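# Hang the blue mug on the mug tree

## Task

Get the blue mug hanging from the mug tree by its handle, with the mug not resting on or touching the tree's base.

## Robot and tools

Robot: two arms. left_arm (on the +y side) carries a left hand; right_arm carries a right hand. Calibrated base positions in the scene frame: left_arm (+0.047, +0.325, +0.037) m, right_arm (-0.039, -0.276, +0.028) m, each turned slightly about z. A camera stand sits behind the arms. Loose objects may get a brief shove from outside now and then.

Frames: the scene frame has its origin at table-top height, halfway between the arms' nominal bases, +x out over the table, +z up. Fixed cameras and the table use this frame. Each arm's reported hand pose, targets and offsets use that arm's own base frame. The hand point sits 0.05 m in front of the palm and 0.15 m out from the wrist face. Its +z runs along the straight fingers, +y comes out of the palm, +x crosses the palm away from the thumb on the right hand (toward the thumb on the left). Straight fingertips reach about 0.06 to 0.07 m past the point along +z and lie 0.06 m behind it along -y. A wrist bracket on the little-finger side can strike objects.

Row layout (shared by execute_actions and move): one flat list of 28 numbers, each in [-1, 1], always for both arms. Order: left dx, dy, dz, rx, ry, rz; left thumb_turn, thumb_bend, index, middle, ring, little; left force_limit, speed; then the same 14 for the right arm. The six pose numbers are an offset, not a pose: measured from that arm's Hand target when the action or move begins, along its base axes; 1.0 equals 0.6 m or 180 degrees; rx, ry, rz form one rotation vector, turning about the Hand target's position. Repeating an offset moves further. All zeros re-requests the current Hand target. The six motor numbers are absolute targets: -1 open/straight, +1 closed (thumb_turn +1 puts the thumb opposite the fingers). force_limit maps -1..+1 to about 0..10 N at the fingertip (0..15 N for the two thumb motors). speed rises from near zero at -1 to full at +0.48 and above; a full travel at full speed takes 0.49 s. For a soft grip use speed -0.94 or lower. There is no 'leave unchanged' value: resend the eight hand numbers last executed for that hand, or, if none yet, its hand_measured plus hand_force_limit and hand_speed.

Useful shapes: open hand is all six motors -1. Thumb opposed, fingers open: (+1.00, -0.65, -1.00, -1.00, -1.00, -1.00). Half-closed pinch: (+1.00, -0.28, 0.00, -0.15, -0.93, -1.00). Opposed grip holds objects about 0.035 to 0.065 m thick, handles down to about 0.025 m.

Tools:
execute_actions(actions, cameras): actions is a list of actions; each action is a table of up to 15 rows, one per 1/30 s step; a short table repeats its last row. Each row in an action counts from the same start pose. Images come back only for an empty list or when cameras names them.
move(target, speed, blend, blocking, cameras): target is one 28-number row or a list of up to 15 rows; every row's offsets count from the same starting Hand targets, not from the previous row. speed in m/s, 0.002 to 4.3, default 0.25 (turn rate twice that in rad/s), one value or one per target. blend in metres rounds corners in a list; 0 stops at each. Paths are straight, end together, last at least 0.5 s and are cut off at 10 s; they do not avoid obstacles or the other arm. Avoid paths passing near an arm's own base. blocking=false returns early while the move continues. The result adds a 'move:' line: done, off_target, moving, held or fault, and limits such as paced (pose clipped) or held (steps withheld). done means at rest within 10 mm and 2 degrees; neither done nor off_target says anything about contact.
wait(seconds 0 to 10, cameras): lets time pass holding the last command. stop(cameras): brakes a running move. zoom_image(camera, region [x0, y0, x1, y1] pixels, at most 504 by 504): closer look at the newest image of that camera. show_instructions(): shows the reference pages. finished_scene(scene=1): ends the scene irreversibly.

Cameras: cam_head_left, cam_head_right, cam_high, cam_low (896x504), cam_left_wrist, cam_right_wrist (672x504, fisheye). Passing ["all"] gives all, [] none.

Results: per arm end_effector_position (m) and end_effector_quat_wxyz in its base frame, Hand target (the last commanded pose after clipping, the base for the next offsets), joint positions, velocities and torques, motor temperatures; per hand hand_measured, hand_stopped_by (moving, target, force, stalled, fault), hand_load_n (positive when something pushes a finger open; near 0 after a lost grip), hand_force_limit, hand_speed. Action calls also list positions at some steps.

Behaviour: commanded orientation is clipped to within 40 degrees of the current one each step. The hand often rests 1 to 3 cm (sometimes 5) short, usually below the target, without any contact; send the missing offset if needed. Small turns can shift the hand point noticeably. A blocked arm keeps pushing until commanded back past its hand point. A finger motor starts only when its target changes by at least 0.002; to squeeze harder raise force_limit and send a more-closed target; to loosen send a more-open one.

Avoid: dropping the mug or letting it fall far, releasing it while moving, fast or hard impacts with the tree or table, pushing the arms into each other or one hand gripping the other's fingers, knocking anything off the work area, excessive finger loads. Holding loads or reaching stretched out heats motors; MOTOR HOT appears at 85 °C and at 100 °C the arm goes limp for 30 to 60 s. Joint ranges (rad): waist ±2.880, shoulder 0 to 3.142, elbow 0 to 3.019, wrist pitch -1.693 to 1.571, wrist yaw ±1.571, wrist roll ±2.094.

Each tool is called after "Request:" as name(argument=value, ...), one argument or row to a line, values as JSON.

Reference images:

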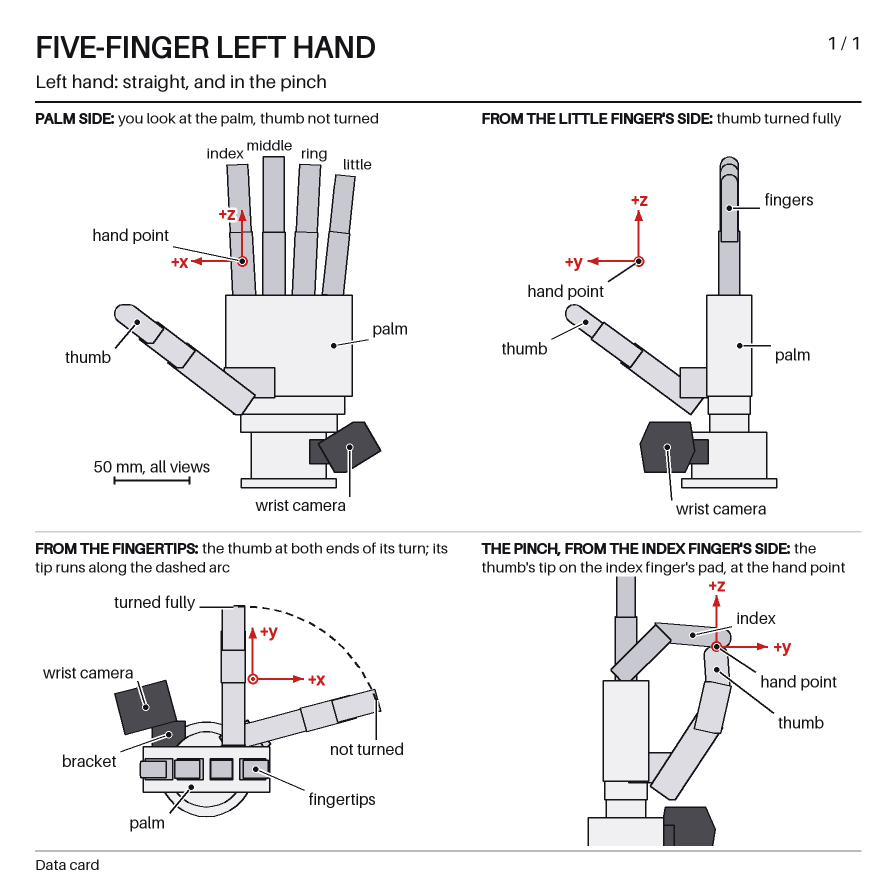

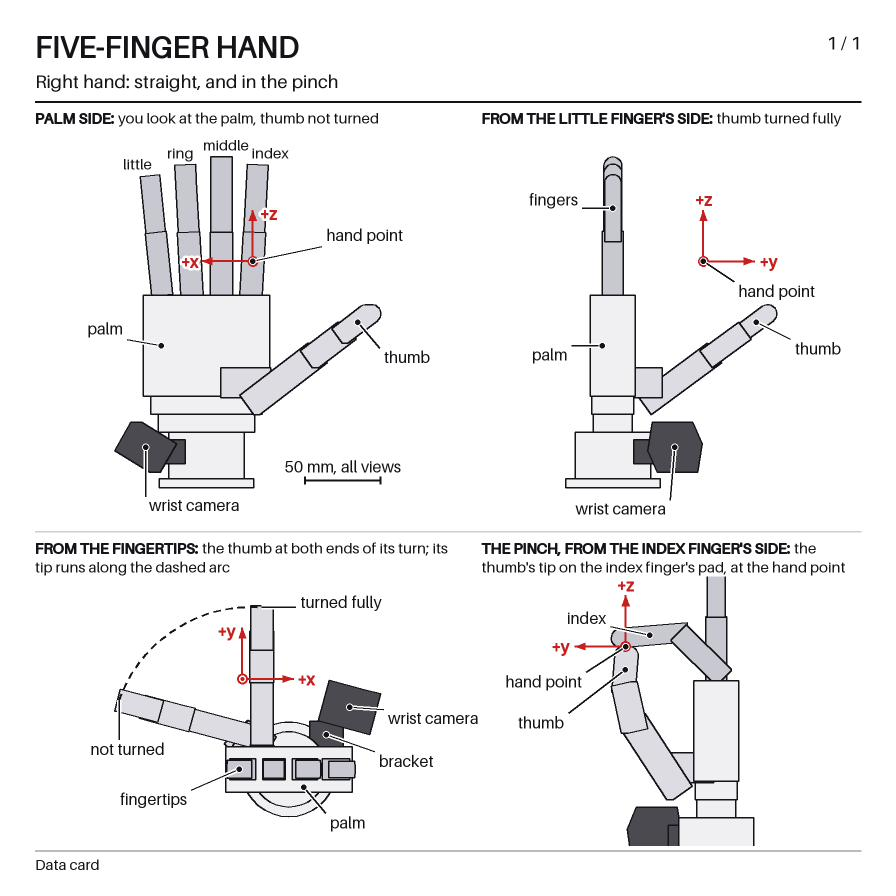

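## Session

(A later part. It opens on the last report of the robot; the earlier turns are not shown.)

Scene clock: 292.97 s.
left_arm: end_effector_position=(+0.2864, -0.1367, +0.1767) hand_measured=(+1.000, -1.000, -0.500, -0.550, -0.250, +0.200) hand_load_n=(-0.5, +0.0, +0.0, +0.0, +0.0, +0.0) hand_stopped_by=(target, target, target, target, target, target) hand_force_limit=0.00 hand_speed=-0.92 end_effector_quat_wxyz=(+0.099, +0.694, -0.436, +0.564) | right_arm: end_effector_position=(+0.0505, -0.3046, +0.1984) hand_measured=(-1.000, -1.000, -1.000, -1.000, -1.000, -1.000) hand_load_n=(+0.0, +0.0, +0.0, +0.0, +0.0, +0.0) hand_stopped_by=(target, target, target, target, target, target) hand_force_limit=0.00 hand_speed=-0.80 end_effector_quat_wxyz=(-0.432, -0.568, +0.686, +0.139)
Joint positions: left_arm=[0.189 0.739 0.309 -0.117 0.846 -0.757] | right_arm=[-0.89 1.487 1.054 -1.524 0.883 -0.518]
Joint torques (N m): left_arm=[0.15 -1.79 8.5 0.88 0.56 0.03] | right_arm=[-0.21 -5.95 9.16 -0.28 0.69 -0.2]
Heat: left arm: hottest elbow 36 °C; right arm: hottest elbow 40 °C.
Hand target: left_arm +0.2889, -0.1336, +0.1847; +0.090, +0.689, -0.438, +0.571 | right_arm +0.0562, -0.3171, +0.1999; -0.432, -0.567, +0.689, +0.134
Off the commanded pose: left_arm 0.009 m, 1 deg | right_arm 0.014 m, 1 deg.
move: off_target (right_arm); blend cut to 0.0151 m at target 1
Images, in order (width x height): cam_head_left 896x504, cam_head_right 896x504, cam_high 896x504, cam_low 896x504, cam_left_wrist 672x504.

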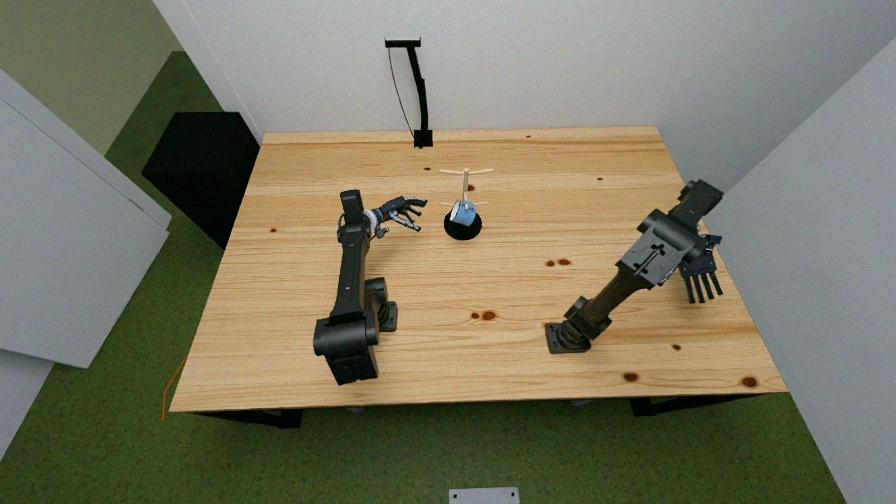

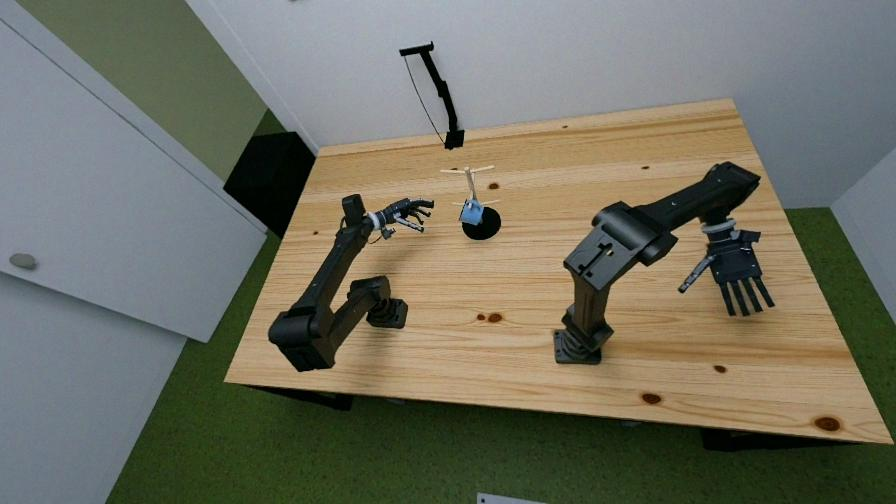

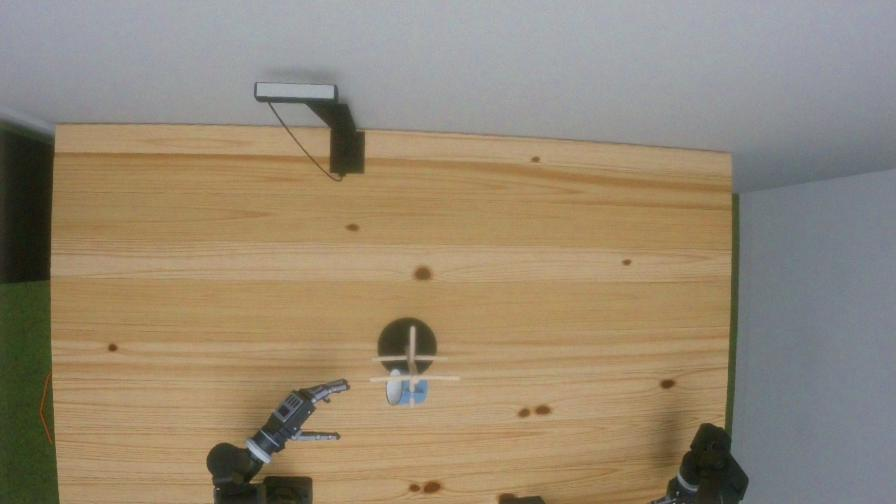

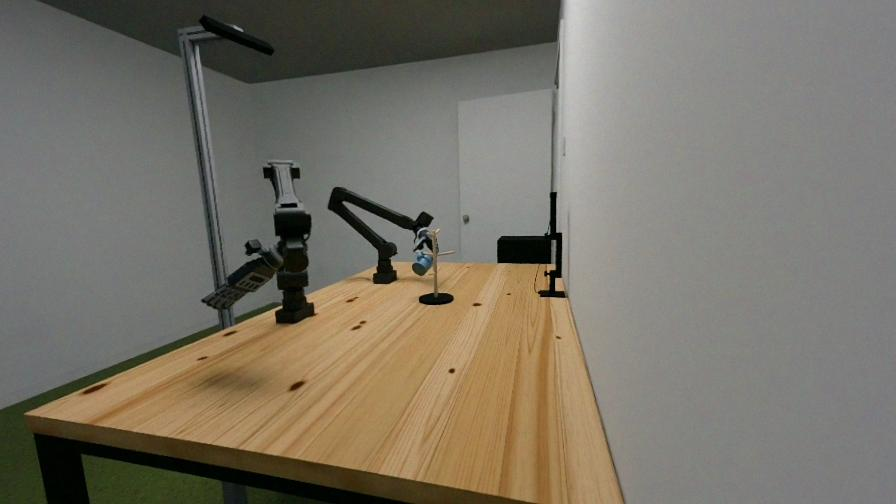

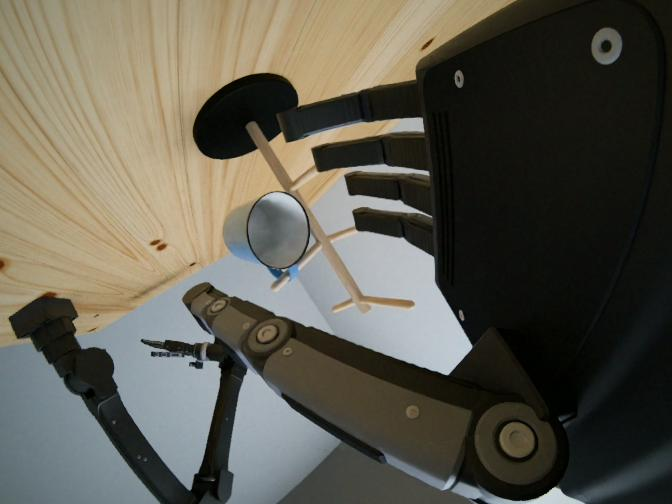

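Request:
wait(
  seconds=0.5,
  cameras=["cam_head_left", "cam_low"],
)

Request:
zoom_image(
  camera="cam_head_left",
  region=[420, 160, 500, 240],
)

Request:
zoom_image(
  camera="cam_low",
  region=[395, 225, 475, 305],
)

Scene clock: 294.23 s.
left_arm: end_effector_position=(+0.2864, -0.1367, +0.1766) hand_measured=(+1.000, -1.000, -0.500, -0.550, -0.250, +0.200) hand_load_n=(-0.5, +0.0, +0.0, +0.0, +0.0, +0.0) hand_stopped_by=(target, target, target, target, target, target) hand_force_limit=0.00 hand_speed=-0.92 end_effector_quat_wxyz=(+0.099, +0.694, -0.436, +0.564) | right_arm: end_effector_position=(+0.0505, -0.3046, +0.1984) hand_measured=(-1.000, -1.000, -1.000, -1.000, -1.000, -1.000) hand_load_n=(+0.0, +0.0, +0.0, +0.0, +0.0, -0.5) hand_stopped_by=(target, target, target, target, target, target) hand_force_limit=0.00 hand_speed=-0.80 end_effector_quat_wxyz=(-0.432, -0.568, +0.686, +0.139)
Joint positions: left_arm=[0.189 0.739 0.309 -0.117 0.846 -0.756] | right_arm=[-0.89 1.487 1.054 -1.524 0.883 -0.518]
Joint torques (N m): left_arm=[0.38 -1.79 8.44 0.96 0.55 0.06] | right_arm=[0.09 -6.53 9.21 -0.28 0.7 -0.18]
Heat: left arm: hottest elbow 36 °C; right arm: hottest elbow 40 °C.
Hand target: left_arm +0.2889, -0.1336, +0.1847; +0.090, +0.689, -0.438, +0.571 | right_arm +0.0562, -0.3171, +0.1999; -0.432, -0.567, +0.689, +0.134
Off the commanded pose: left_arm 0.009 m, 1 deg | right_arm 0.014 m, 1 deg.
wait: 0.50 s; at rest from the start
Images, in order (width x height): cam_head_left 896x504, cam_low 896x504.

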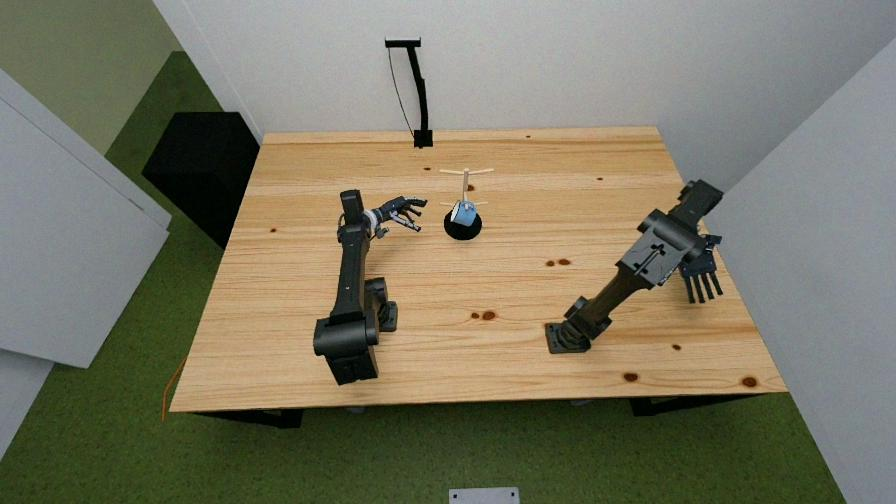

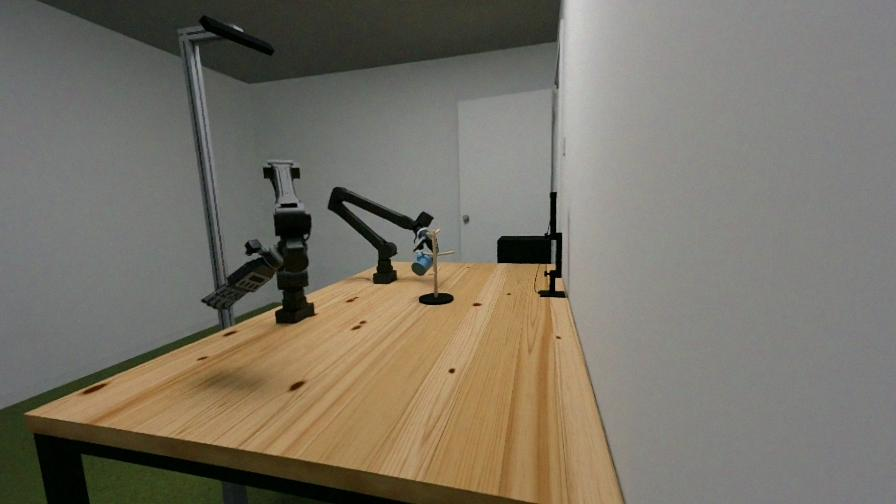

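Scaled by 6.300 from the camera's 896x504 image, which has a finer 1280x720 frame.

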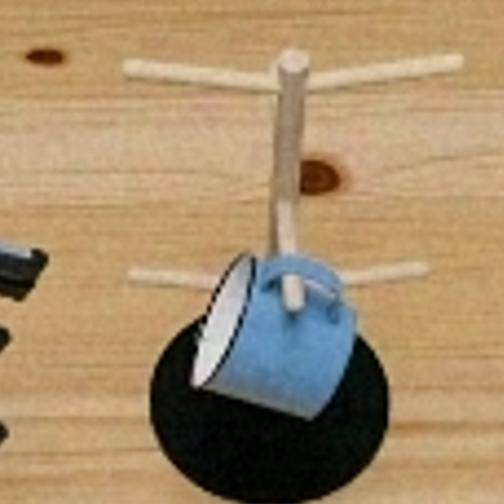

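Scaled by 6.300 from the camera's 896x504 image, which has a finer 1280x720 frame.

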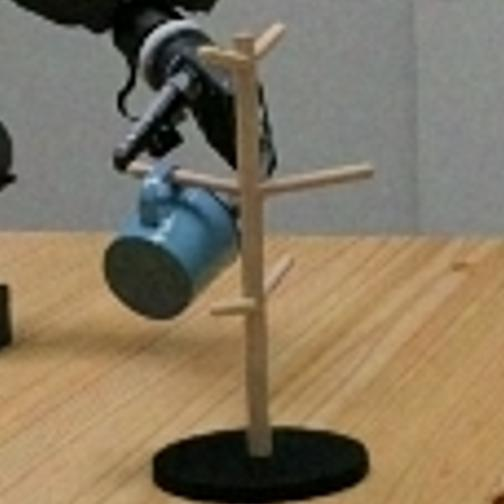

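Request:
finished_scene(
  scene=1,
)

The scene is finished: the task was done.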